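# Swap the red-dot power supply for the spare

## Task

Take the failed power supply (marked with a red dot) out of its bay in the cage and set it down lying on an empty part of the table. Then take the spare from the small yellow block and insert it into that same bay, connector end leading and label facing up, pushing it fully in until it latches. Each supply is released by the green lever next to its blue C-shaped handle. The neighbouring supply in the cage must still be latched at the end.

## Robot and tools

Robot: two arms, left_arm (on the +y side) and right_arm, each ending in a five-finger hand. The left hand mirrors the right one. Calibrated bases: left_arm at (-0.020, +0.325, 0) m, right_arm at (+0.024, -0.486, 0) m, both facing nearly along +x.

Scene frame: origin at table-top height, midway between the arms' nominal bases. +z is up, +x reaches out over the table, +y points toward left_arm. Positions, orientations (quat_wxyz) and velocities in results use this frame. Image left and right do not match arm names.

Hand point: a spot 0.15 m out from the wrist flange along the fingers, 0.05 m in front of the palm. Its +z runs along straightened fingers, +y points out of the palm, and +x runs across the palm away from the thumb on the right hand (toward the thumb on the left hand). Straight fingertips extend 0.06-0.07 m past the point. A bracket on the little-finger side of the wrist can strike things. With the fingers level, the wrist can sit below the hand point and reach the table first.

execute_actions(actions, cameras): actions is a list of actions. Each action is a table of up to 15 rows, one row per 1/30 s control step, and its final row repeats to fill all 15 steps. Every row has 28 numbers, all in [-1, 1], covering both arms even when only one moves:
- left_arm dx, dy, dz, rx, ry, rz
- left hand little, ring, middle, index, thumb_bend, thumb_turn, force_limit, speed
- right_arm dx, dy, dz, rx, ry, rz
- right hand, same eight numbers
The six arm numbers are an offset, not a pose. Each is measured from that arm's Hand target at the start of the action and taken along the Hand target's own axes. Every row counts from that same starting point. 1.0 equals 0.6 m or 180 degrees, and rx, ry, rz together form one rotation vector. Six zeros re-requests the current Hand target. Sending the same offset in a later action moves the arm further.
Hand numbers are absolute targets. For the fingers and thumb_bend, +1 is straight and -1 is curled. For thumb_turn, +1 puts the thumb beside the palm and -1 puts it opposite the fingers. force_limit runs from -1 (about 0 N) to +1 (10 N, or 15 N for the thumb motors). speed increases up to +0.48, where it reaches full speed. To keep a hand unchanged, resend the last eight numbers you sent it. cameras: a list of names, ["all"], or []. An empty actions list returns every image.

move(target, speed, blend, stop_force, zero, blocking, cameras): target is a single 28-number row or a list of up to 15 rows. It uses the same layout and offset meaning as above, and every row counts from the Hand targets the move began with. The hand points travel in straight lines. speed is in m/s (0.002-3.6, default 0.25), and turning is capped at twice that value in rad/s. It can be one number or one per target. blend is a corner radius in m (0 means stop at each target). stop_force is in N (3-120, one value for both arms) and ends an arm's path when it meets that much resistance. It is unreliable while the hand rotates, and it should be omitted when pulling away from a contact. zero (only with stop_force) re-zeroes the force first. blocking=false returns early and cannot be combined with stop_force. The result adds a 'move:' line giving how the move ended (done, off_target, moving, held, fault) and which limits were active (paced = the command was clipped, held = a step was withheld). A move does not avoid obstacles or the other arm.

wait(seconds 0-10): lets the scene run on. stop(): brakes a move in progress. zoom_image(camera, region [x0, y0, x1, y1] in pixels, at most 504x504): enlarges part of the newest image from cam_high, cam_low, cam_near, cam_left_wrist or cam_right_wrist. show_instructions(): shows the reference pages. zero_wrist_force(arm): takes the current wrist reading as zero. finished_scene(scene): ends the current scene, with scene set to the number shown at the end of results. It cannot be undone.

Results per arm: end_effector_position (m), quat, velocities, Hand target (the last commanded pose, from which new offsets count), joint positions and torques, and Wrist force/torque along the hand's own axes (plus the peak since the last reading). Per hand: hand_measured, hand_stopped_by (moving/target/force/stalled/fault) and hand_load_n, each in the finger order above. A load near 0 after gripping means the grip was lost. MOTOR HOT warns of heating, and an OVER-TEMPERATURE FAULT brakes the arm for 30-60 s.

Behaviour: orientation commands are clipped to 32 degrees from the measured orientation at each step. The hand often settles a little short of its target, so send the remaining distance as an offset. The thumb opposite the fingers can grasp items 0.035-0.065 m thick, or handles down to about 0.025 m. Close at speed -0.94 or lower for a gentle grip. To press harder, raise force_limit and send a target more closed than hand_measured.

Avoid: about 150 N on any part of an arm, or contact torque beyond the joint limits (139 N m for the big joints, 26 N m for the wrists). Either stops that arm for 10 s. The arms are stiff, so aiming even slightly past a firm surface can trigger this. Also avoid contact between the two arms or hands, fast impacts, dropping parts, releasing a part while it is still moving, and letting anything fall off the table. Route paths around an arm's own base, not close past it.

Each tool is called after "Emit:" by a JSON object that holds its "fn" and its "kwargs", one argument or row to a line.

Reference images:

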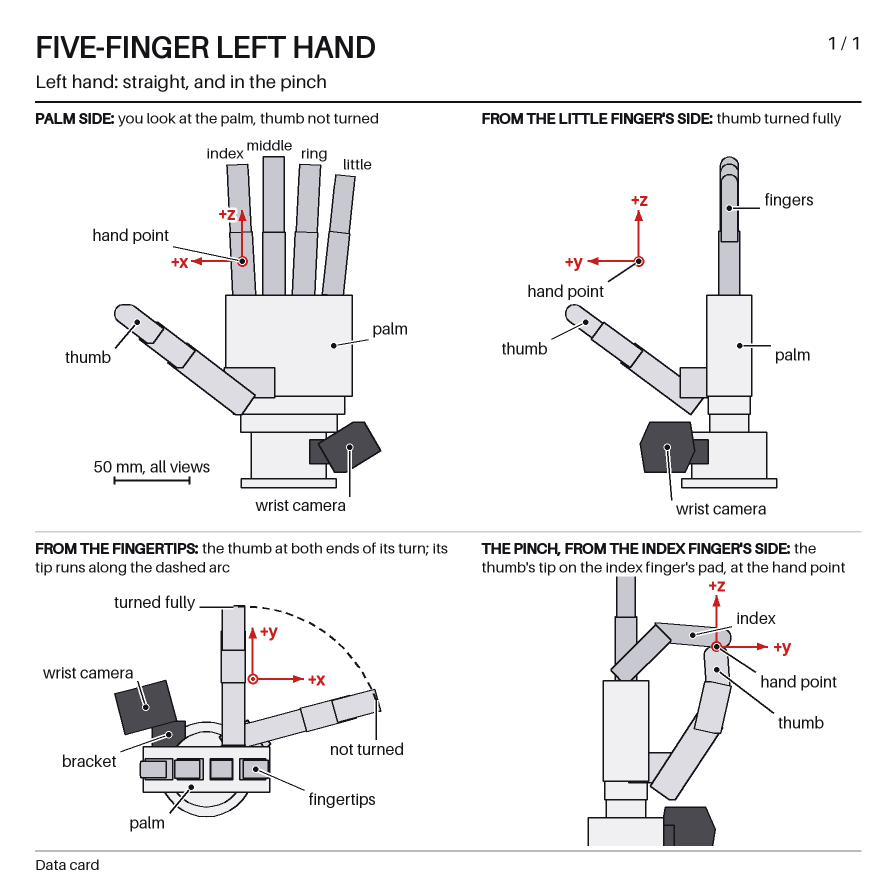

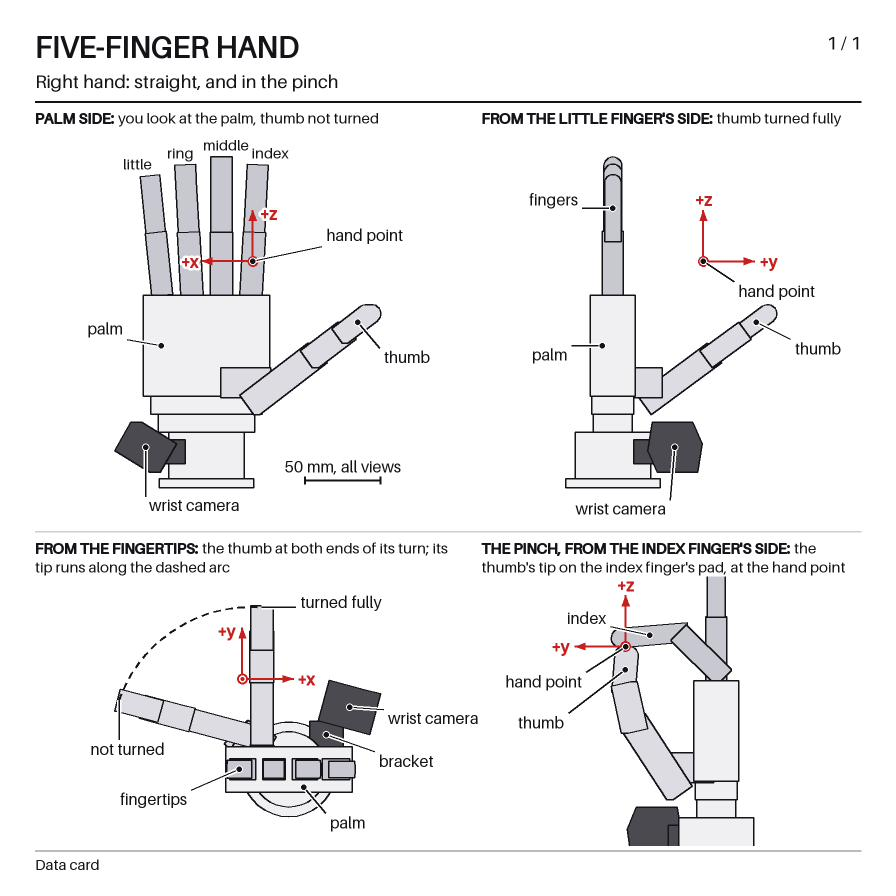

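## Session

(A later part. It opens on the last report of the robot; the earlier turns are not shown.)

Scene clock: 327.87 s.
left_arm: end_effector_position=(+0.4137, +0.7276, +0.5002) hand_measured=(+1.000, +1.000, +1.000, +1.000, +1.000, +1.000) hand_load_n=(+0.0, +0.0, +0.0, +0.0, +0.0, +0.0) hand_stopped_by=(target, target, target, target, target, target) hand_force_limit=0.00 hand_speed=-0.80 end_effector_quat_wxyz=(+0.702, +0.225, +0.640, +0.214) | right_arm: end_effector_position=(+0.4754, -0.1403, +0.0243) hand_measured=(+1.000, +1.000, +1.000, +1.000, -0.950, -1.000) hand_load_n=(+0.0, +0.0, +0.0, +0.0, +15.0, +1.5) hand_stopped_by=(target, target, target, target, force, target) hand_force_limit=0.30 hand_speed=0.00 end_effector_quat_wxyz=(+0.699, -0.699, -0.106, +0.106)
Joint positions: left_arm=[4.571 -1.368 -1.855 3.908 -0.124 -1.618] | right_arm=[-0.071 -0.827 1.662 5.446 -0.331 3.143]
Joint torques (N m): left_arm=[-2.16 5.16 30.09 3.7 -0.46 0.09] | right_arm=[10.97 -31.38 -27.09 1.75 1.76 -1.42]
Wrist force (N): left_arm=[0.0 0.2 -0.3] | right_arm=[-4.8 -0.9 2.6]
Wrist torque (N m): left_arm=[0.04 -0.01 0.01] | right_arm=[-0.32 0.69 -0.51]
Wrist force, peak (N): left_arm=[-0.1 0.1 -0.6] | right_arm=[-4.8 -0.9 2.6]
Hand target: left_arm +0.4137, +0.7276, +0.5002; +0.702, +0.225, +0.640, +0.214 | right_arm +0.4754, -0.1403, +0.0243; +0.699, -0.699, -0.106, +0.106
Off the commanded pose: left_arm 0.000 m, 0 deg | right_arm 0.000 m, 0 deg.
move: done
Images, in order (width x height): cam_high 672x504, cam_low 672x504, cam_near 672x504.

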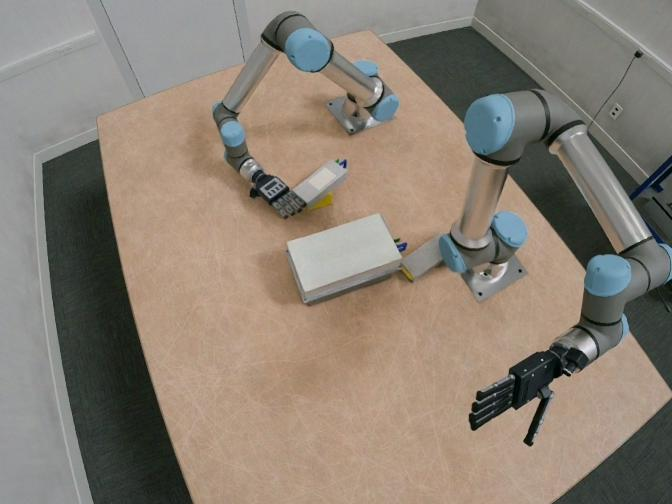

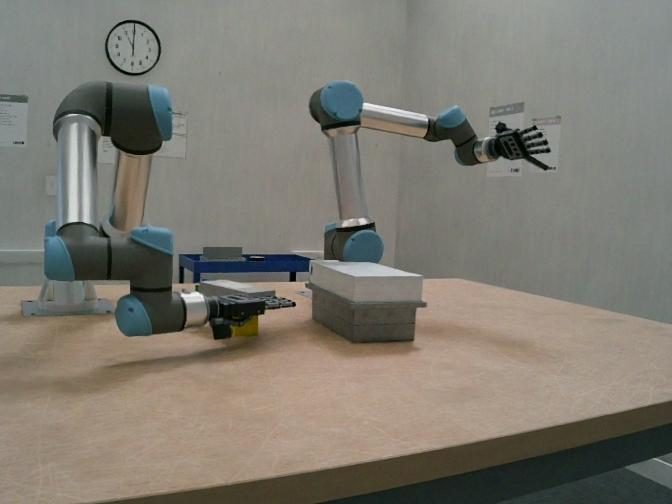

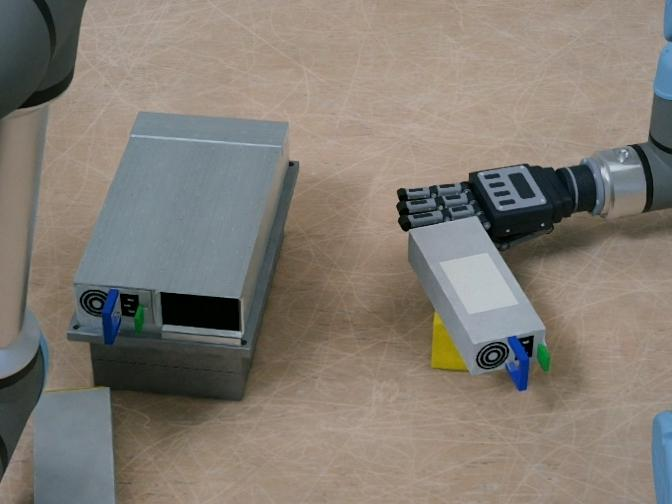

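Emit:
{"fn": "move", "kwargs": {
  "target": [
    [0,0,0,0,0,0,1,1,1,1,1,1,0,-0.8, 0.05,0,0,0,0,0,1,1,1,1,-1,-1,0.3,0.0],
    [0,0,0,0,0,0,1,1,1,1,1,1,0,-0.8, 0.05,0,-0.2333,0,0,0,1,1,1,1,-1,-1,0.3,0.0],
    [0,0,0,0,0,0,1,1,1,1,1,1,0,-0.8, -0.3477,0,-0.1795,0,0.04,0,1,1,1,1,-1,-1,0.3,0.0]
  ],
  "speed": 0.15,
  "blend": [0.01,0.03,0],
  "cameras": ["cam_high","cam_near","cam_low"]
}}

Emit:
{"fn": "zoom_image", "kwargs": {
  "camera": "cam_high",
  "region": [240, 120, 380, 225]
}}

Scene clock: 335.07 s.
left_arm: end_effector_position=(+0.4137, +0.7276, +0.5002) hand_measured=(+1.000, +1.000, +1.000, +1.000, +1.000, +1.000) hand_load_n=(+0.0, +0.0, +0.0, +0.0, +0.0, +0.0) hand_stopped_by=(target, target, target, target, target, target) hand_force_limit=0.00 hand_speed=-0.80 end_effector_quat_wxyz=(+0.702, +0.225, +0.640, +0.214) | right_arm: end_effector_position=(+0.3081, -0.3049, +0.0243) hand_measured=(+1.000, +1.000, +1.000, +1.000, -0.950, -1.000) hand_load_n=(+0.0, +0.0, +0.0, +0.0, +15.0, +1.5) hand_stopped_by=(target, target, target, target, force, target) hand_force_limit=0.30 hand_speed=0.00 end_effector_quat_wxyz=(+0.704, -0.705, -0.062, +0.061)
Joint positions: left_arm=[4.571 -1.368 -1.855 3.908 -0.124 -1.618] | right_arm=[-0.581 -1.122 2.292 5.113 -0.715 3.142]
Joint torques (N m): left_arm=[-2.15 5.07 29.84 3.85 -0.4 0.05] | right_arm=[-4.55 -24.47 1.65 0.54 -0.76 -0.2]
Wrist force (N): left_arm=[0.1 0.0 -0.2] | right_arm=[-4.3 -0.9 2.4]
Wrist torque (N m): left_arm=[0.00 -0.02 0.02] | right_arm=[-0.28 0.60 -0.49]
Wrist force, peak (N): left_arm=[0.4 0.3 -0.4] | right_arm=[-6.0 -0.9 2.7]
Hand target: left_arm +0.4137, +0.7276, +0.5002; +0.702, +0.225, +0.640, +0.214 | right_arm +0.3079, -0.3049, +0.0243; +0.704, -0.705, -0.062, +0.061
Off the commanded pose: left_arm 0.000 m, 0 deg | right_arm 0.000 m, 0 deg.
move: done
Images, in order (width x height): cam_high 672x504, cam_low 672x504, cam_near 672x504.

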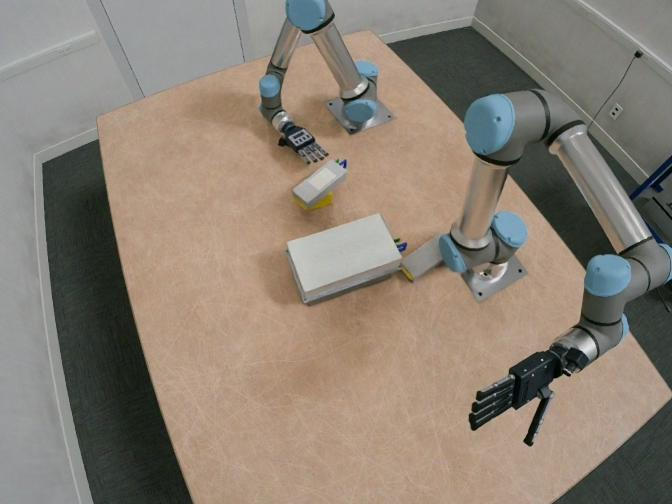

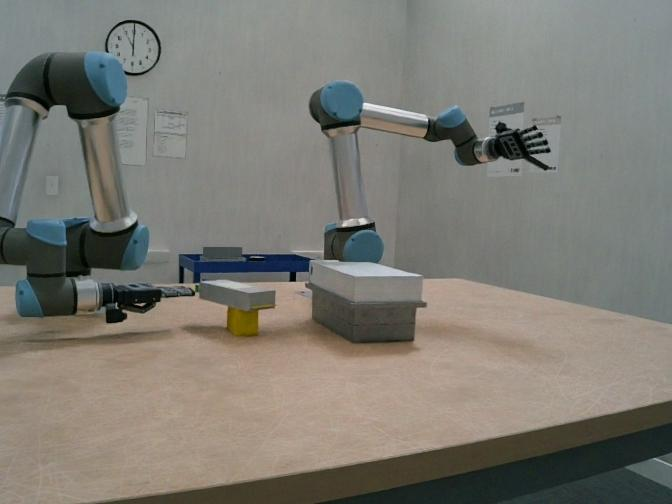

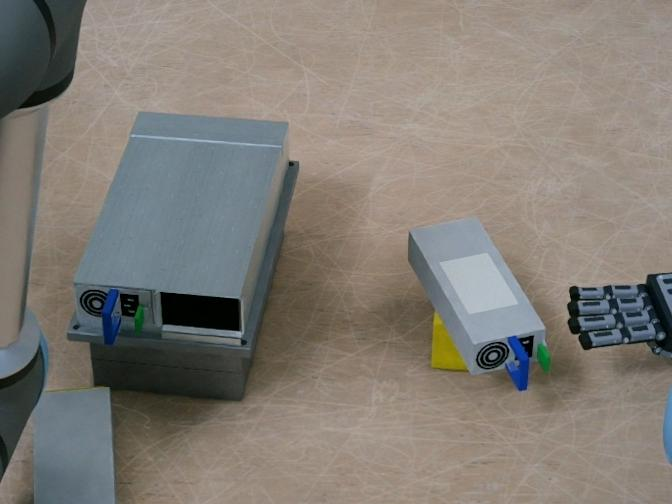

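Scaled by 3.600 from the camera's 672x504 image, which has a finer 960x720 frame.

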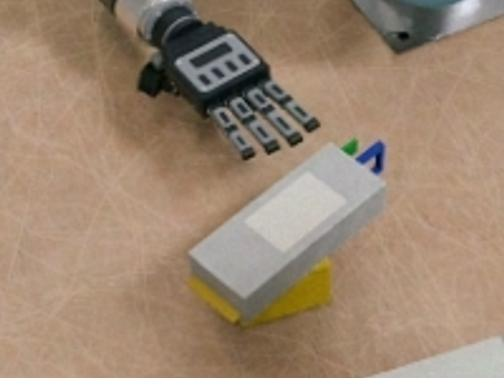

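Emit:
{"fn": "move", "kwargs": {
  "target": [
    [0,0,0,0,0,0,1,1,1,1,1,1,0,-0.8, 0.014,0,0.0777,0,0,0,1,1,1,1,-1,-1,0.3,0.0]
  ],
  "speed": 0.04,
  "stop_force": 25,
  "cameras": ["cam_high","cam_near"]
}}

Emit:
{"fn": "zoom_image", "kwargs": {
  "camera": "cam_high",
  "region": [240, 120, 380, 225]
}}

Emit:
{"fn": "zoom_image", "kwargs": {
  "camera": "cam_near",
  "region": [390, 180, 630, 420]
}}

Scene clock: 339.97 s.
left_arm: end_effector_position=(+0.4137, +0.7276, +0.5002) hand_measured=(+1.000, +1.000, +1.000, +1.000, +1.000, +1.000) hand_load_n=(+0.0, +0.0, +0.0, +0.0, +0.0, +0.0) hand_stopped_by=(target, target, target, target, target, target) hand_force_limit=0.00 hand_speed=-0.80 end_effector_quat_wxyz=(+0.702, +0.225, +0.640, +0.214) | right_arm: end_effector_position=(+0.3081, -0.2575, +0.0243) hand_measured=(+1.000, +1.000, +1.000, +1.000, -0.950, -1.000) hand_load_n=(+0.0, +0.0, +0.0, +0.0, +15.0, +2.0) hand_stopped_by=(target, target, target, target, force, target) hand_force_limit=0.30 hand_speed=0.00 end_effector_quat_wxyz=(+0.704, -0.705, -0.062, +0.062)
Joint positions: left_arm=[4.571 -1.368 -1.855 3.908 -0.124 -1.618] | right_arm=[-0.455 -1.128 2.305 5.105 -0.59 3.142]
Joint torques (N m): left_arm=[-2.22 5.29 29.97 3.85 -0.35 0.18] | right_arm=[-11.26 -23.43 -15.04 0.82 0.8 1.45]
Wrist force (N): left_arm=[0.3 0.2 -0.1] | right_arm=[-4.2 -1.1 2.3]
Wrist torque (N m): left_arm=[0.04 -0.05 0.03] | right_arm=[-0.32 0.60 -0.49]
Wrist force, peak (N): left_arm=[0.1 0.5 -0.3] | right_arm=[-4.9 -1.3 2.3]
Hand target: left_arm +0.4137, +0.7276, +0.5002; +0.702, +0.225, +0.640, +0.214 | right_arm +0.3081, -0.2575, +0.0243; +0.704, -0.705, -0.062, +0.061
Off the commanded pose: left_arm 0.000 m, 0 deg | right_arm 0.000 m, 0 deg.
move: done
Images, in order (width x height): cam_high 672x504, cam_near 672x504.

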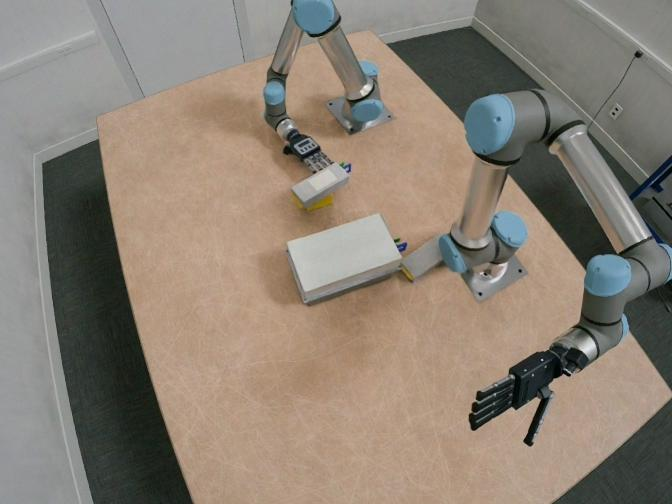

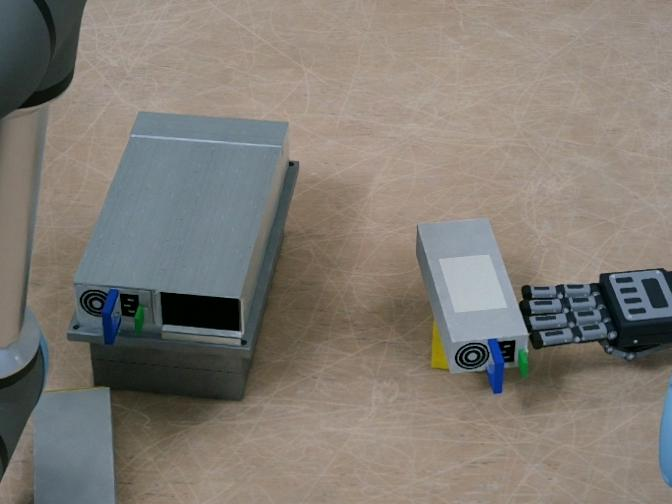

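Scaled by 3.600 from the camera's 672x504 image, which has a finer 960x720 frame.

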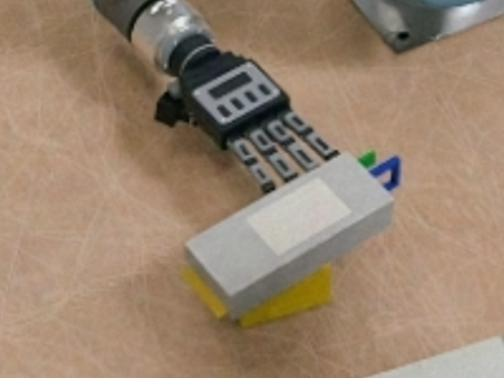

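Scaled by 2.100 from the camera's 672x504 image, which has a finer 960x720 frame.

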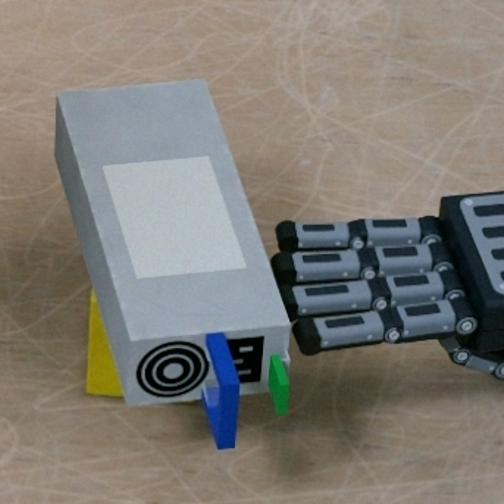

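Emit:
{"fn": "move", "kwargs": {
  "target": [
    [0,0,0,0,0,0,1,1,1,1,1,1,0,-0.8, 0.006,0,0.030,0,0,0,1,1,1,1,-1,-1,0.3,0.0]
  ],
  "speed": 0.04,
  "stop_force": 25,
  "cameras": ["cam_high","cam_near"]
}}

Emit:
{"fn": "zoom_image", "kwargs": {
  "camera": "cam_high",
  "region": [240, 120, 380, 225]
}}

Emit:
{"fn": "zoom_image", "kwargs": {
  "camera": "cam_near",
  "region": [390, 180, 630, 420]
}}

Scene clock: 342.40 s.
left_arm: end_effector_position=(+0.4137, +0.7276, +0.5002) hand_measured=(+1.000, +1.000, +1.000, +1.000, +1.000, +1.000) hand_load_n=(+0.0, +0.0, +0.0, +0.0, +0.0, +0.0) hand_stopped_by=(target, target, target, target, target, target) hand_force_limit=0.00 hand_speed=-0.80 end_effector_quat_wxyz=(+0.702, +0.225, +0.640, +0.214) | right_arm: end_effector_position=(+0.3085, -0.2392, +0.0243) hand_measured=(+1.000, +1.000, +1.000, +1.000, -0.950, -1.000) hand_load_n=(+0.0, +0.0, +0.0, +0.0, +15.0, +1.5) hand_stopped_by=(target, target, target, target, force, target) hand_force_limit=0.30 hand_speed=0.00 end_effector_quat_wxyz=(+0.704, -0.705, -0.062, +0.062)
Joint positions: left_arm=[4.571 -1.368 -1.855 3.908 -0.124 -1.618] | right_arm=[-0.404 -1.128 2.304 5.106 -0.538 3.142]
Joint torques (N m): left_arm=[-2 5.36 29.82 3.76 -0.33 0.04] | right_arm=[-11.21 -15.77 -18.57 1.93 0.67 1.42]
Wrist force (N): left_arm=[0.1 -0.1 -0.2] | right_arm=[-4.4 -0.4 2.3]
Wrist torque (N m): left_arm=[0.01 -0.01 0.01] | right_arm=[-0.24 0.59 -0.50]
Wrist force, peak (N): left_arm=[0.3 0.0 -0.5] | right_arm=[-5.5 -1.8 0.8]
Hand target: left_arm +0.4137, +0.7276, +0.5002; +0.702, +0.225, +0.640, +0.214 | right_arm +0.3085, -0.2392, +0.0243; +0.704, -0.705, -0.062, +0.061
Off the commanded pose: left_arm 0.000 m, 0 deg | right_arm 0.000 m, 0 deg.
move: done
Images, in order (width x height): cam_high 672x504, cam_near 672x504.

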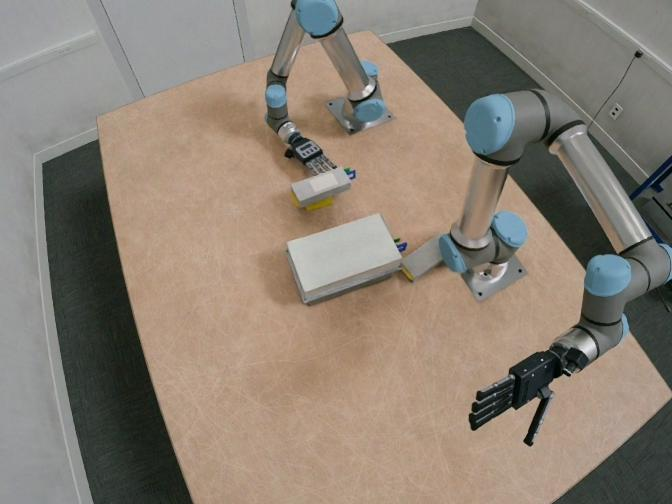

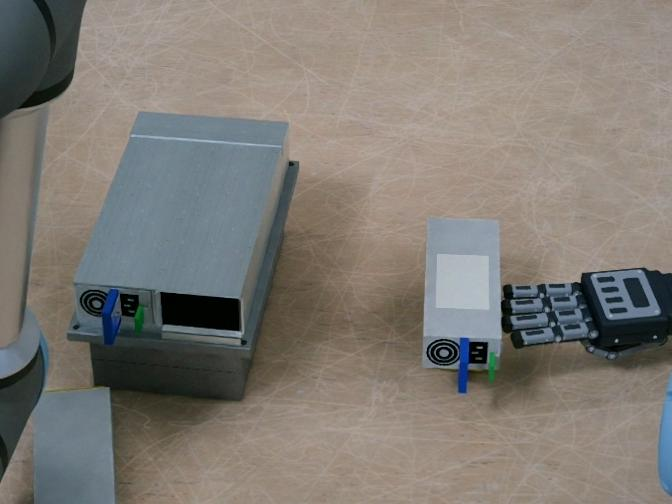

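Scaled by 3.600 from the camera's 672x504 image, which has a finer 960x720 frame.

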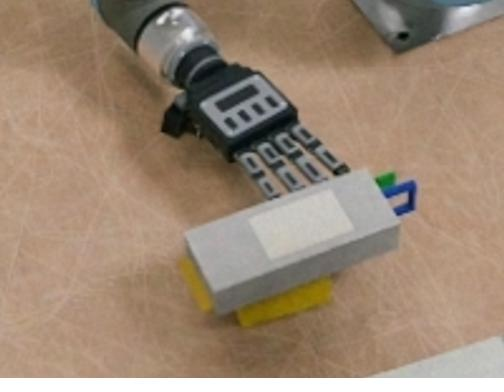

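Scaled by 2.100 from the camera's 672x504 image, which has a finer 960x720 frame.

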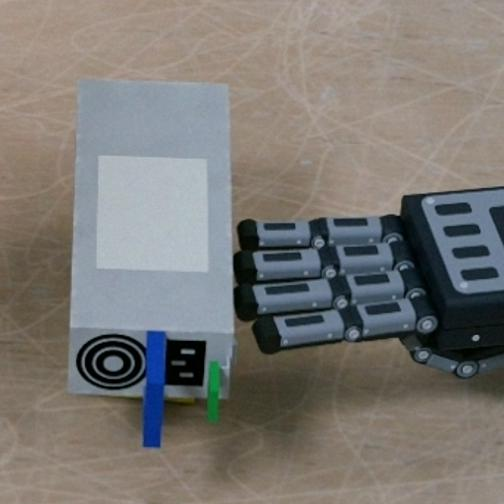

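Emit:
{"fn": "move", "kwargs": {
  "target": [
    [0,0,0,0,0,0,1,1,1,1,1,1,0,-0.8, -0.0104,0,-0.0591,0,0,0,1,1,1,1,-1,-1,0.3,0.0],
    [0,0,0,0,0,0,1,1,1,1,1,1,0,-0.8, 0.304,0,-0.1146,0,0.0667,0,1,1,1,1,-1,-1,0.3,0.0],
    [0,0,0,0,0,0,1,1,1,1,1,1,0,-0.8, 0.3188,0,0.0701,0,0.0667,0,1,1,1,1,-1,-1,0.3,0.0]
  ],
  "speed": 0.15,
  "blend": [0.01,0.02,0]
}}

Emit:
{"fn": "move", "kwargs": {
  "target": [
    [0,0,0,0,0,0,1,1,1,1,1,1,0,-0.8, -0.06,0,0,0,0,0,1,1,1,1,-1,-1,0.3,0.0]
  ],
  "speed": 0.04,
  "stop_force": 25,
  "cameras": ["cam_high","cam_near"]
}}

Emit:
{"fn": "zoom_image", "kwargs": {
  "camera": "cam_high",
  "region": [240, 120, 380, 225]
}}

Emit:
{"fn": "zoom_image", "kwargs": {
  "camera": "cam_near",
  "region": [390, 180, 630, 420]
}}

Scene clock: 346.77 s.
left_arm: end_effector_position=(+0.4137, +0.7276, +0.5002) hand_measured=(+1.000, +1.000, +1.000, +1.000, +1.000, +1.000) hand_load_n=(+0.0, +0.0, +0.0, +0.0, +0.0, +0.0) hand_stopped_by=(target, target, target, target, target, target) hand_force_limit=0.00 hand_speed=-0.80 end_effector_quat_wxyz=(+0.702, +0.225, +0.640, +0.214) | right_arm: end_effector_position=(+0.4897, -0.1646, +0.0243) hand_measured=(+1.000, +1.000, +1.000, +1.000, -0.950, -1.000) hand_load_n=(+0.0, +0.0, +0.0, +0.0, +15.0, +1.5) hand_stopped_by=(target, target, target, target, force, target) hand_force_limit=0.30 hand_speed=0.00 end_effector_quat_wxyz=(+0.707, -0.707, +0.012, -0.013)
Joint positions: left_arm=[4.571 -1.368 -1.855 3.908 -0.124 -1.618] | right_arm=[-0.17 -0.942 1.904 5.317 -0.095 3.145]
Joint torques (N m): left_arm=[-2.11 5.16 30.29 3.69 -0.22 0.08] | right_arm=[7.93 -30 -13.58 -1.59 1.5 1.71]
Wrist force (N): left_arm=[0.5 0.1 -0.1] | right_arm=[-4.2 -0.8 2.2]
Wrist torque (N m): left_arm=[0.04 -0.07 0.03] | right_arm=[-0.34 0.60 -0.50]
Wrist force, peak (N): left_arm=[0.3 -0.2 -0.6] | right_arm=[-4.6 -0.7 3.3]
Hand target: left_arm +0.4137, +0.7276, +0.5002; +0.702, +0.225, +0.640, +0.214 | right_arm +0.4896, -0.1646, +0.0243; +0.707, -0.707, +0.012, -0.013
Off the commanded pose: left_arm 0.000 m, 0 deg | right_arm 0.000 m, 0 deg.
move: done

Scene clock: 348.63 s.
left_arm: end_effector_position=(+0.4137, +0.7276, +0.5002) hand_measured=(+1.000, +1.000, +1.000, +1.000, +1.000, +1.000) hand_load_n=(+0.0, +0.0, +0.0, +0.0, +0.0, +0.0) hand_stopped_by=(target, target, target, target, target, target) hand_force_limit=0.00 hand_speed=-0.80 end_effector_quat_wxyz=(+0.702, +0.225, +0.640, +0.214) | right_arm: end_effector_position=(+0.4537, -0.1633, +0.0243) hand_measured=(+1.000, +1.000, +1.000, +1.000, -0.950, -1.000) hand_load_n=(+0.0, +0.0, +0.0, -0.5, +15.0, +1.5) hand_stopped_by=(target, target, target, target, force, target) hand_force_limit=0.30 hand_speed=0.00 end_effector_quat_wxyz=(+0.707, -0.707, +0.012, -0.013)
Joint positions: left_arm=[4.571 -1.368 -1.855 3.908 -0.124 -1.618] | right_arm=[-0.178 -0.993 2.013 5.259 -0.103 3.145]
Joint torques (N m): left_arm=[-2.23 5.33 29.9 3.84 -0.19 0.03] | right_arm=[9.97 -23.32 -24.11 -1.05 1.6 1.38]
Wrist force (N): left_arm=[0.1 0.2 0.0] | right_arm=[-4.3 -0.9 2.4]
Wrist torque (N m): left_arm=[0.02 -0.02 0.02] | right_arm=[-0.31 0.62 -0.52]
Wrist force, peak (N): left_arm=[0.4 0.3 -0.4] | right_arm=[-4.5 -1.2 2.4]
Hand target: left_arm +0.4137, +0.7276, +0.5002; +0.702, +0.225, +0.640, +0.214 | right_arm +0.4536, -0.1633, +0.0243; +0.707, -0.707, +0.012, -0.013
Off the commanded pose: left_arm 0.000 m, 0 deg | right_arm 0.000 m, 0 deg.
move: done
Images, in order (width x height): cam_high 672x504, cam_near 672x504.

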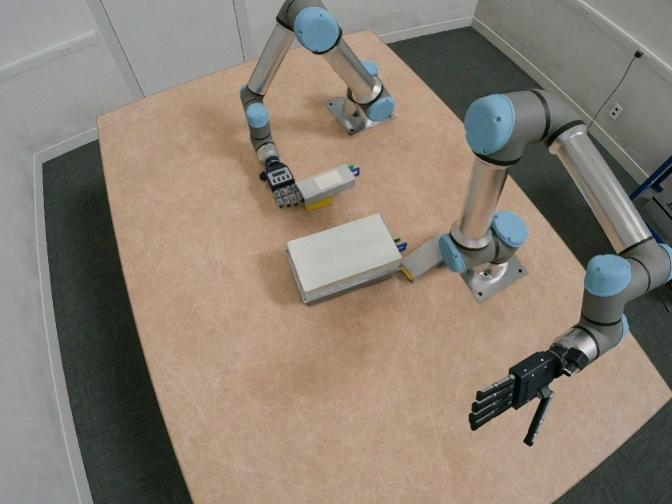

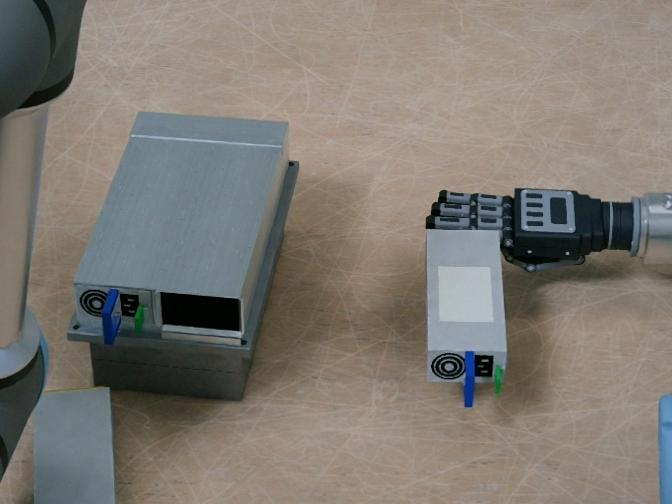

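Scaled by 3.600 from the camera's 672x504 image, which has a finer 960x720 frame.

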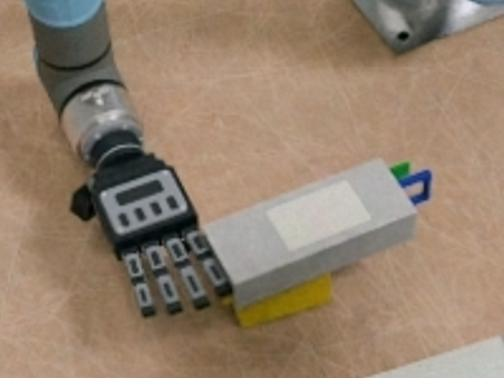

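Scaled by 2.100 from the camera's 672x504 image, which has a finer 960x720 frame.

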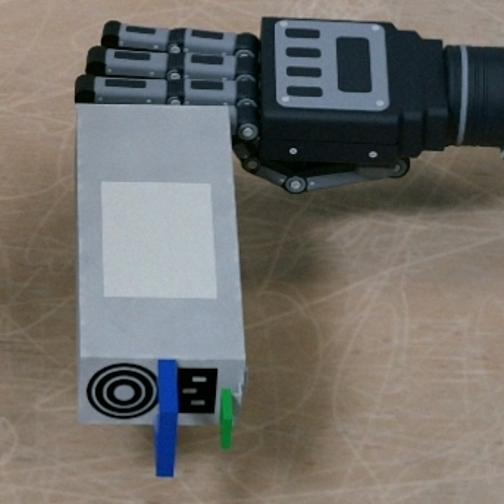

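Emit:
{"fn": "move", "kwargs": {
  "target": [
    [0,0,0,0,0,0,1,1,1,1,1,1,0,-0.8, -0.0155,0,0,0,0,0,1,1,1,1,-1,-1,0.3,0.0]
  ],
  "speed": 0.04,
  "stop_force": 25,
  "cameras": ["cam_high","cam_near","cam_low"]
}}

Emit:
{"fn": "zoom_image", "kwargs": {
  "camera": "cam_high",
  "region": [240, 120, 380, 225]
}}

Emit:
{"fn": "zoom_image", "kwargs": {
  "camera": "cam_near",
  "region": [390, 180, 630, 420]
}}

Emit:
{"fn": "zoom_image", "kwargs": {
  "camera": "cam_low",
  "region": [150, 230, 320, 357]
}}

Scene clock: 350.70 s.
left_arm: end_effector_position=(+0.4137, +0.7276, +0.5002) hand_measured=(+1.000, +1.000, +1.000, +1.000, +1.000, +1.000) hand_load_n=(+0.0, +0.5, +0.0, +0.0, +0.0, +0.0) hand_stopped_by=(target, target, target, target, target, target) hand_force_limit=0.00 hand_speed=-0.80 end_effector_quat_wxyz=(+0.702, +0.225, +0.640, +0.214) | right_arm: end_effector_position=(+0.4444, -0.1630, +0.0243) hand_measured=(+1.000, +1.000, +1.000, +1.000, -0.950, -1.000) hand_load_n=(+0.0, +0.0, +0.0, +0.0, +14.5, +1.5) hand_stopped_by=(target, target, target, target, force, target) hand_force_limit=0.30 hand_speed=0.00 end_effector_quat_wxyz=(+0.707, -0.707, +0.012, -0.013)
Joint positions: left_arm=[4.571 -1.368 -1.855 3.908 -0.124 -1.618] | right_arm=[-0.18 -1.006 2.041 5.245 -0.105 3.145]
Joint torques (N m): left_arm=[-1.3 4.86 29.76 3.69 -0.19 0.03] | right_arm=[3.05 -23.18 -22.92 -0.88 1.65 0.94]
Wrist force (N): left_arm=[0.3 0.2 -0.2] | right_arm=[-4.5 -0.7 2.2]
Wrist torque (N m): left_arm=[0.05 -0.05 0.02] | right_arm=[-0.26 0.65 -0.52]
Wrist force, peak (N): left_arm=[0.4 0.1 -0.5] | right_arm=[-4.8 -1.0 2.2]
Hand target: left_arm +0.4137, +0.7276, +0.5002; +0.702, +0.225, +0.640, +0.214 | right_arm +0.4443, -0.1630, +0.0243; +0.707, -0.707, +0.012, -0.013
Off the commanded pose: left_arm 0.000 m, 0 deg | right_arm 0.000 m, 0 deg.
move: done
Images, in order (width x height): cam_high 672x504, cam_low 672x504, cam_near 672x504.

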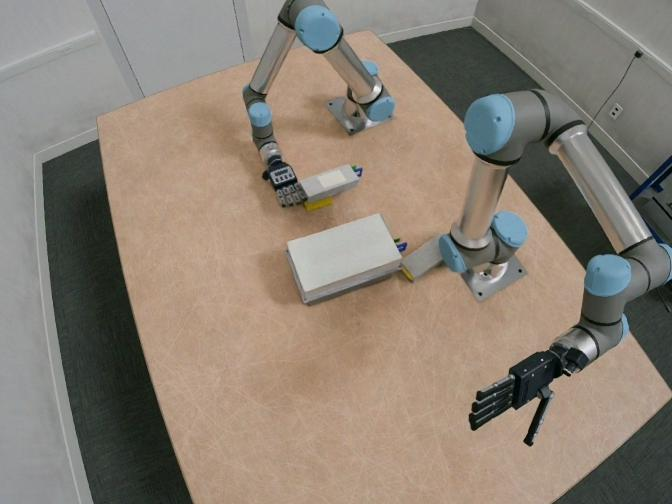

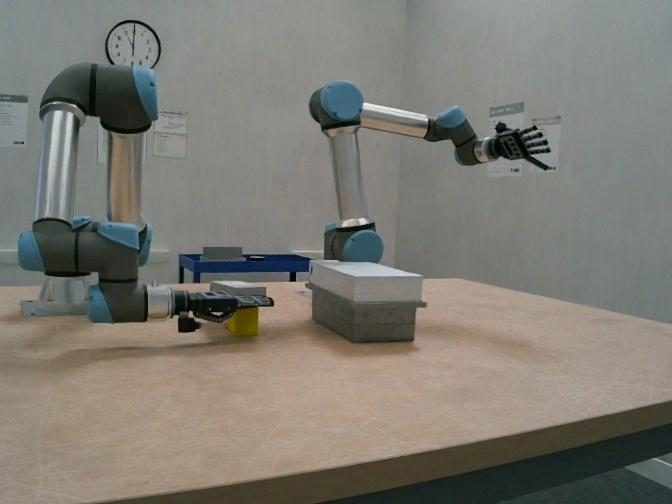

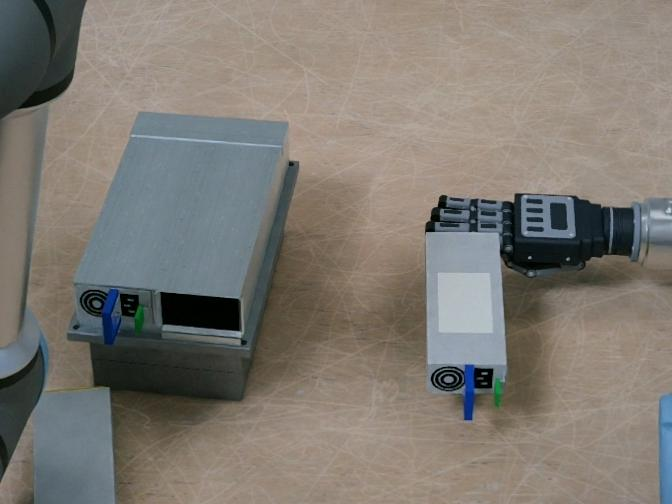

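Scaled by 3.600 from the camera's 672x504 image, which has a finer 960x720 frame.

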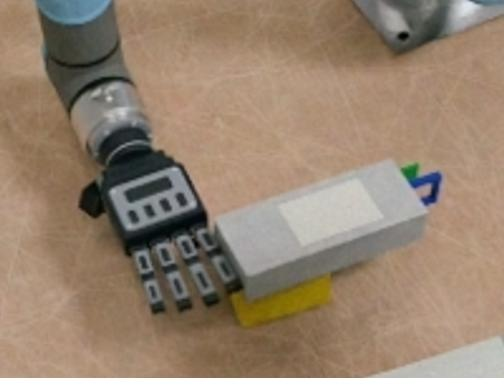

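Scaled by 2.100 from the camera's 672x504 image, which has a finer 960x720 frame.

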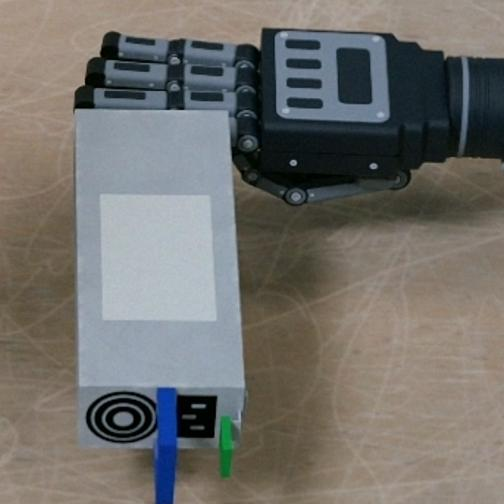

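Scaled by 2.965 from the camera's 672x504 image, which has a finer 960x720 frame.

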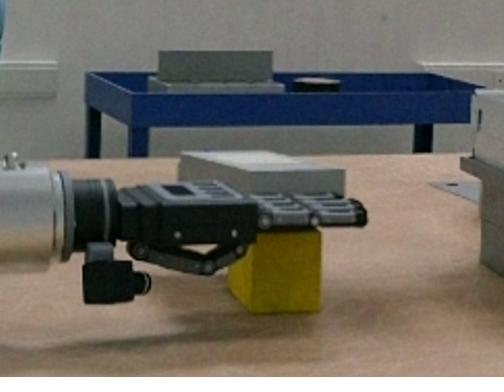

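Emit:
{"fn": "move", "kwargs": {
  "target": [0,0,0,0,0,0,1,1,1,1,1,1,0,-0.8, 0.05,0,0,0,0,0,1,1,1,1,-1,-1,0.3,0.0],
  "speed": 0.15,
  "cameras": ["cam_near","cam_high","cam_low"]
}}

Scene clock: 358.83 s.
left_arm: end_effector_position=(+0.4137, +0.7276, +0.5002) hand_measured=(+1.000, +1.000, +1.000, +1.000, +1.000, +1.000) hand_load_n=(+0.0, +0.0, +0.0, +0.0, +0.0, +0.0) hand_stopped_by=(target, target, target, target, target, target) hand_force_limit=0.00 hand_speed=-0.80 end_effector_quat_wxyz=(+0.702, +0.225, +0.640, +0.214) | right_arm: end_effector_position=(+0.4743, -0.1640, +0.0244) hand_measured=(+1.000, +1.000, +1.000, +1.000, -0.950, -1.000) hand_load_n=(+0.0, +0.0, +0.0, +0.0, +15.0, +1.5) hand_stopped_by=(target, target, target, target, force, target) hand_force_limit=0.30 hand_speed=0.00 end_effector_quat_wxyz=(+0.707, -0.707, +0.012, -0.013)
Joint positions: left_arm=[4.571 -1.368 -1.855 3.908 -0.124 -1.618] | right_arm=[-0.173 -0.964 1.951 5.291 -0.098 3.146]
Joint torques (N m): left_arm=[-1.9 5.06 29.4 3.84 -0.09 0.08] | right_arm=[-8.77 -25.19 1.35 -0.73 -1.28 1.12]
Wrist force (N): left_arm=[0.1 0.0 0.0] | right_arm=[-4.3 -0.9 2.4]
Wrist torque (N m): left_arm=[0.00 0.01 0.00] | right_arm=[-0.36 0.61 -0.37]
Wrist force, peak (N): left_arm=[0.5 0.2 -0.4] | right_arm=[-5.1 -0.6 2.2]
Hand target: left_arm +0.4137, +0.7276, +0.5002; +0.702, +0.225, +0.640, +0.214 | right_arm +0.4743, -0.1640, +0.0243; +0.707, -0.707, +0.012, -0.013
Off the commanded pose: left_arm 0.000 m, 0 deg | right_arm 0.000 m, 0 deg.
move: done
Images, in order (width x height): cam_high 672x504, cam_low 672x504, cam_near 672x504.

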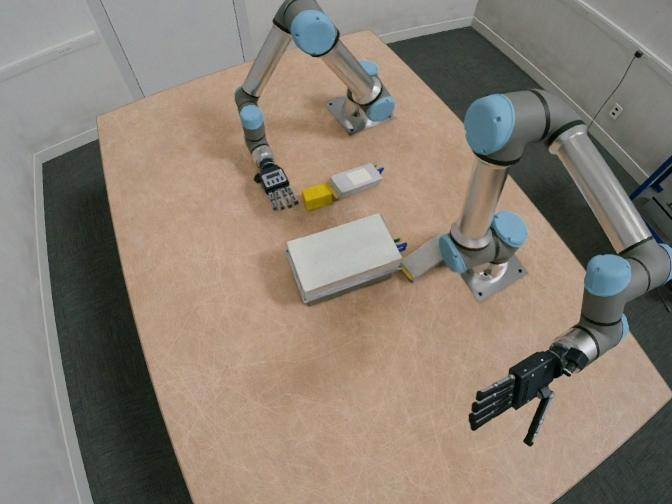

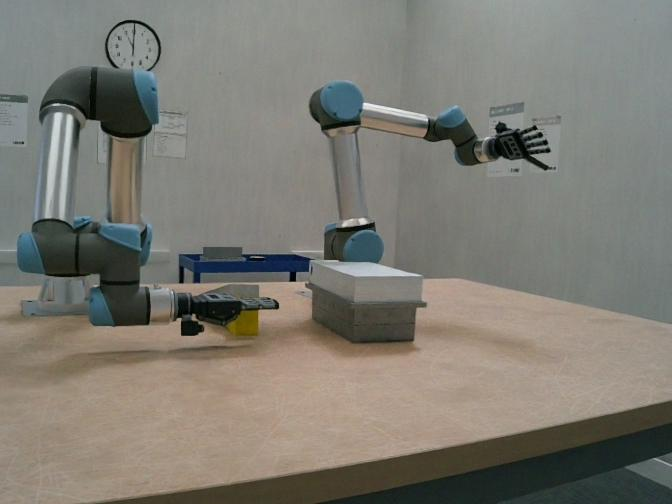

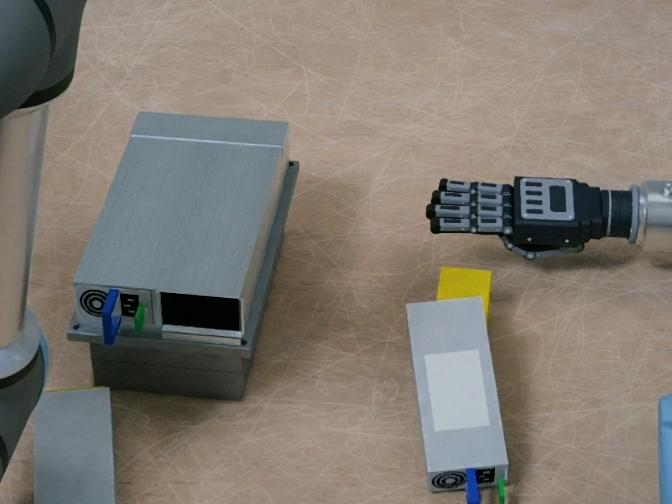

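Emit:
{"fn": "zoom_image", "kwargs": {
  "camera": "cam_near",
  "region": [380, 250, 540, 370]
}}

Emit:
{"fn": "zoom_image", "kwargs": {
  "camera": "cam_near",
  "region": [380, 384, 540, 504]
}}

Scaled by 3.150 from the camera's 672x504 image, which has a finer 960x720 frame.

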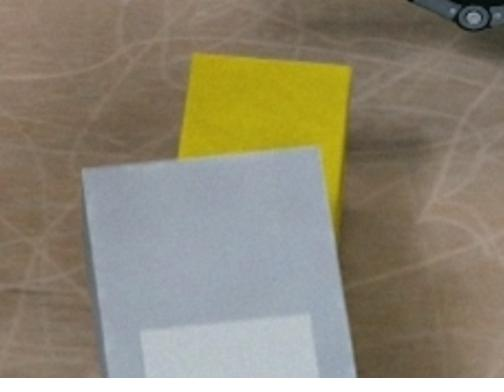

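Scaled by 3.150 from the camera's 672x504 image, which has a finer 960x720 frame.

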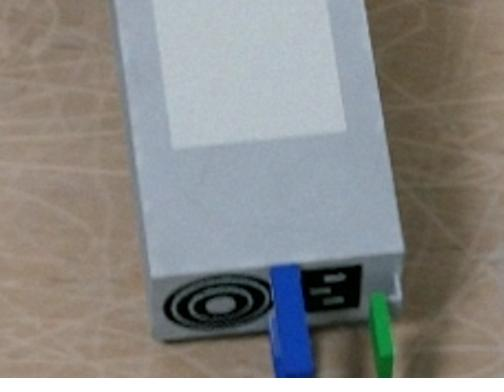

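Emit:
{"fn": "zoom_image", "kwargs": {
  "camera": "cam_low",
  "region": [150, 250, 350, 370]
}}

Emit:
{"fn": "zoom_image", "kwargs": {
  "camera": "cam_high",
  "region": [270, 130, 430, 250]
}}

Scaled by 2.520 from the camera's 672x504 image, which has a finer 960x720 frame.

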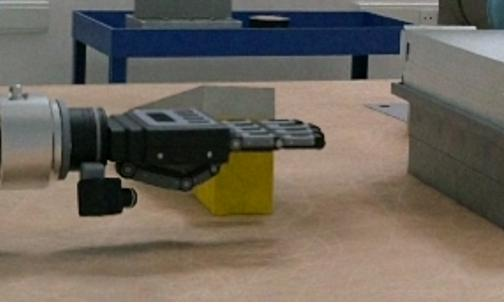

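Scaled by 3.150 from the camera's 672x504 image, which has a finer 960x720 frame.

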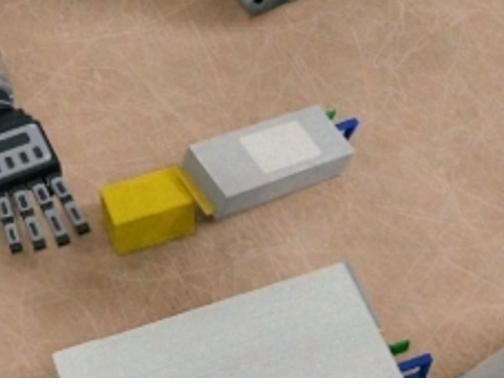

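Emit:
{"fn": "zoom_image", "kwargs": {
  "camera": "cam_high",
  "region": [316, 154, 396, 214]
}}

Emit:
{"fn": "zoom_image", "kwargs": {
  "camera": "cam_low",
  "region": [190, 270, 290, 345]
}}

Scaled by 6.300 from the camera's 672x504 image, which has a finer 960x720 frame.

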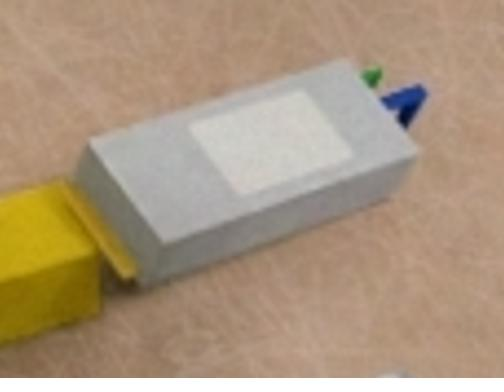

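Scaled by 5.040 from the camera's 672x504 image, which has a finer 960x720 frame.

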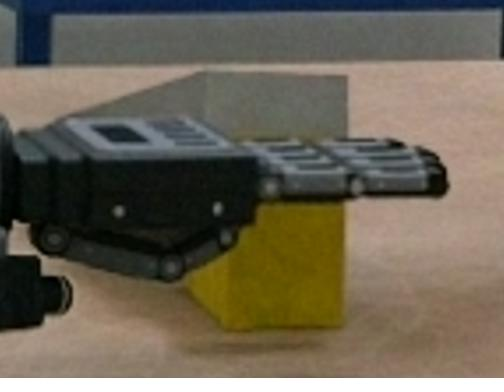

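Emit:
{"fn": "move", "kwargs": {
  "target": [
    [0,0,0,0,0,0,1,1,1,1,1,1,0,-0.8, 0,-0.333,0,0,0,0,1,1,1,1,1,-1,0.3,0.4],
    [0,0,0,0,0,0,1,1,1,1,1,1,0,-0.8, -0.18,-0.375,-0.2,0,0,0,1,1,1,1,1,-1,0.3,0.4]
  ],
  "speed": 0.25,
  "blend": [0.05,0]
}}

Emit:
{"fn": "move", "kwargs": {
  "target": [0,0,0,0,0,0,1,1,1,1,1,1,0,-0.8, 0,0,0,0,0,-0.49,1,1,1,1,1,-1,0.3,0.4],
  "speed": 0.5
}}

Scene clock: 382.10 s.
left_arm: end_effector_position=(+0.4137, +0.7276, +0.5002) hand_measured=(+1.000, +1.000, +1.000, +1.000, +1.000, +1.000) hand_load_n=(+0.0, +0.0, +0.0, +0.0, +0.5, +0.0) hand_stopped_by=(target, target, target, target, target, target) hand_force_limit=0.00 hand_speed=-0.80 end_effector_quat_wxyz=(+0.702, +0.225, +0.640, +0.214) | right_arm: end_effector_position=(+0.3621, -0.2800, +0.2493) hand_measured=(+1.000, +1.000, +1.000, +1.000, +1.000, -1.000) hand_load_n=(+0.0, +0.0, +0.0, +0.0, +0.0, +0.5) hand_stopped_by=(target, target, target, target, target, target) hand_force_limit=0.30 hand_speed=0.40 end_effector_quat_wxyz=(+0.707, -0.707, +0.012, -0.012)
Joint positions: left_arm=[4.571 -1.368 -1.855 3.908 -0.124 -1.618] | right_arm=[-0.539 -1.598 2.07 5.811 -0.464 3.142]
Joint torques (N m): left_arm=[-1.4 4.74 30.07 3.82 -0.05 0.16] | right_arm=[-11.76 -25.59 -23.72 -0.73 -1.2 -1.76]
Wrist force (N): left_arm=[0.0 -0.1 -0.2] | right_arm=[-4.2 -0.6 2.3]
Wrist torque (N m): left_arm=[-0.01 -0.01 0.01] | right_arm=[-0.24 0.61 -0.49]
Wrist force, peak (N): left_arm=[0.4 0.2 -0.6] | right_arm=[-5.3 -1.1 0.9]
Hand target: left_arm +0.4137, +0.7276, +0.5002; +0.702, +0.225, +0.640, +0.214 | right_arm +0.3621, -0.2801, +0.2493; +0.707, -0.707, +0.012, -0.013
Off the commanded pose: left_arm 0.000 m, 0 deg | right_arm 0.000 m, 0 deg.
move: done

Scene clock: 384.23 s.
left_arm: end_effector_position=(+0.4137, +0.7276, +0.5002) hand_measured=(+1.000, +1.000, +1.000, +1.000, +1.000, +1.000) hand_load_n=(+0.0, +0.0, +0.0, +0.0, +0.0, +0.0) hand_stopped_by=(target, target, target, target, target, target) hand_force_limit=0.00 hand_speed=-0.80 end_effector_quat_wxyz=(+0.702, +0.225, +0.640, +0.214) | right_arm: end_effector_position=(+0.3621, -0.2801, +0.2493) hand_measured=(+1.000, +1.000, +1.000, +1.000, +1.000, -1.000) hand_load_n=(+0.0, +0.0, +0.0, +0.0, +0.0, +0.0) hand_stopped_by=(target, target, target, target, target, target) hand_force_limit=0.30 hand_speed=0.40 end_effector_quat_wxyz=(+0.499, -0.516, -0.483, -0.501) end_effector_velocity=(+0.000, +0.000, +0.001) end_effector_angular_velocity=(-0.001, -0.007, +0.001)
Joint positions: left_arm=[4.571 -1.368 -1.855 3.908 -0.124 -1.618] | right_arm=[-0.702 -1.814 2.329 5.768 -0.627 1.603]
Joint velocities: left_arm=[within noise] | right_arm=[0.001 0 -0.001 -0.001 0 -0.005]
Joint torques (N m): left_arm=[-2.08 5.89 29.76 3.8 0.01 0.08] | right_arm=[10.49 -11.92 -29.29 1.65 1.68 -1.84]
Wrist force (N): left_arm=[0.4 -0.1 -0.3] | right_arm=[-4.8 -1.4 1.9]
Wrist torque (N m): left_arm=[0.01 -0.05 0.04] | right_arm=[-0.31 0.71 -0.30]
Wrist force, peak (N): left_arm=[0.3 0.4 -0.4] | right_arm=[-5.3 -1.3 2.1]
Hand target: left_arm +0.4137, +0.7276, +0.5002; +0.702, +0.225, +0.640, +0.214 | right_arm +0.3621, -0.2801, +0.2493; +0.499, -0.516, -0.483, -0.501
Off the commanded pose: left_arm 0.000 m, 0 deg | right_arm 0.000 m, 0 deg.
move: done


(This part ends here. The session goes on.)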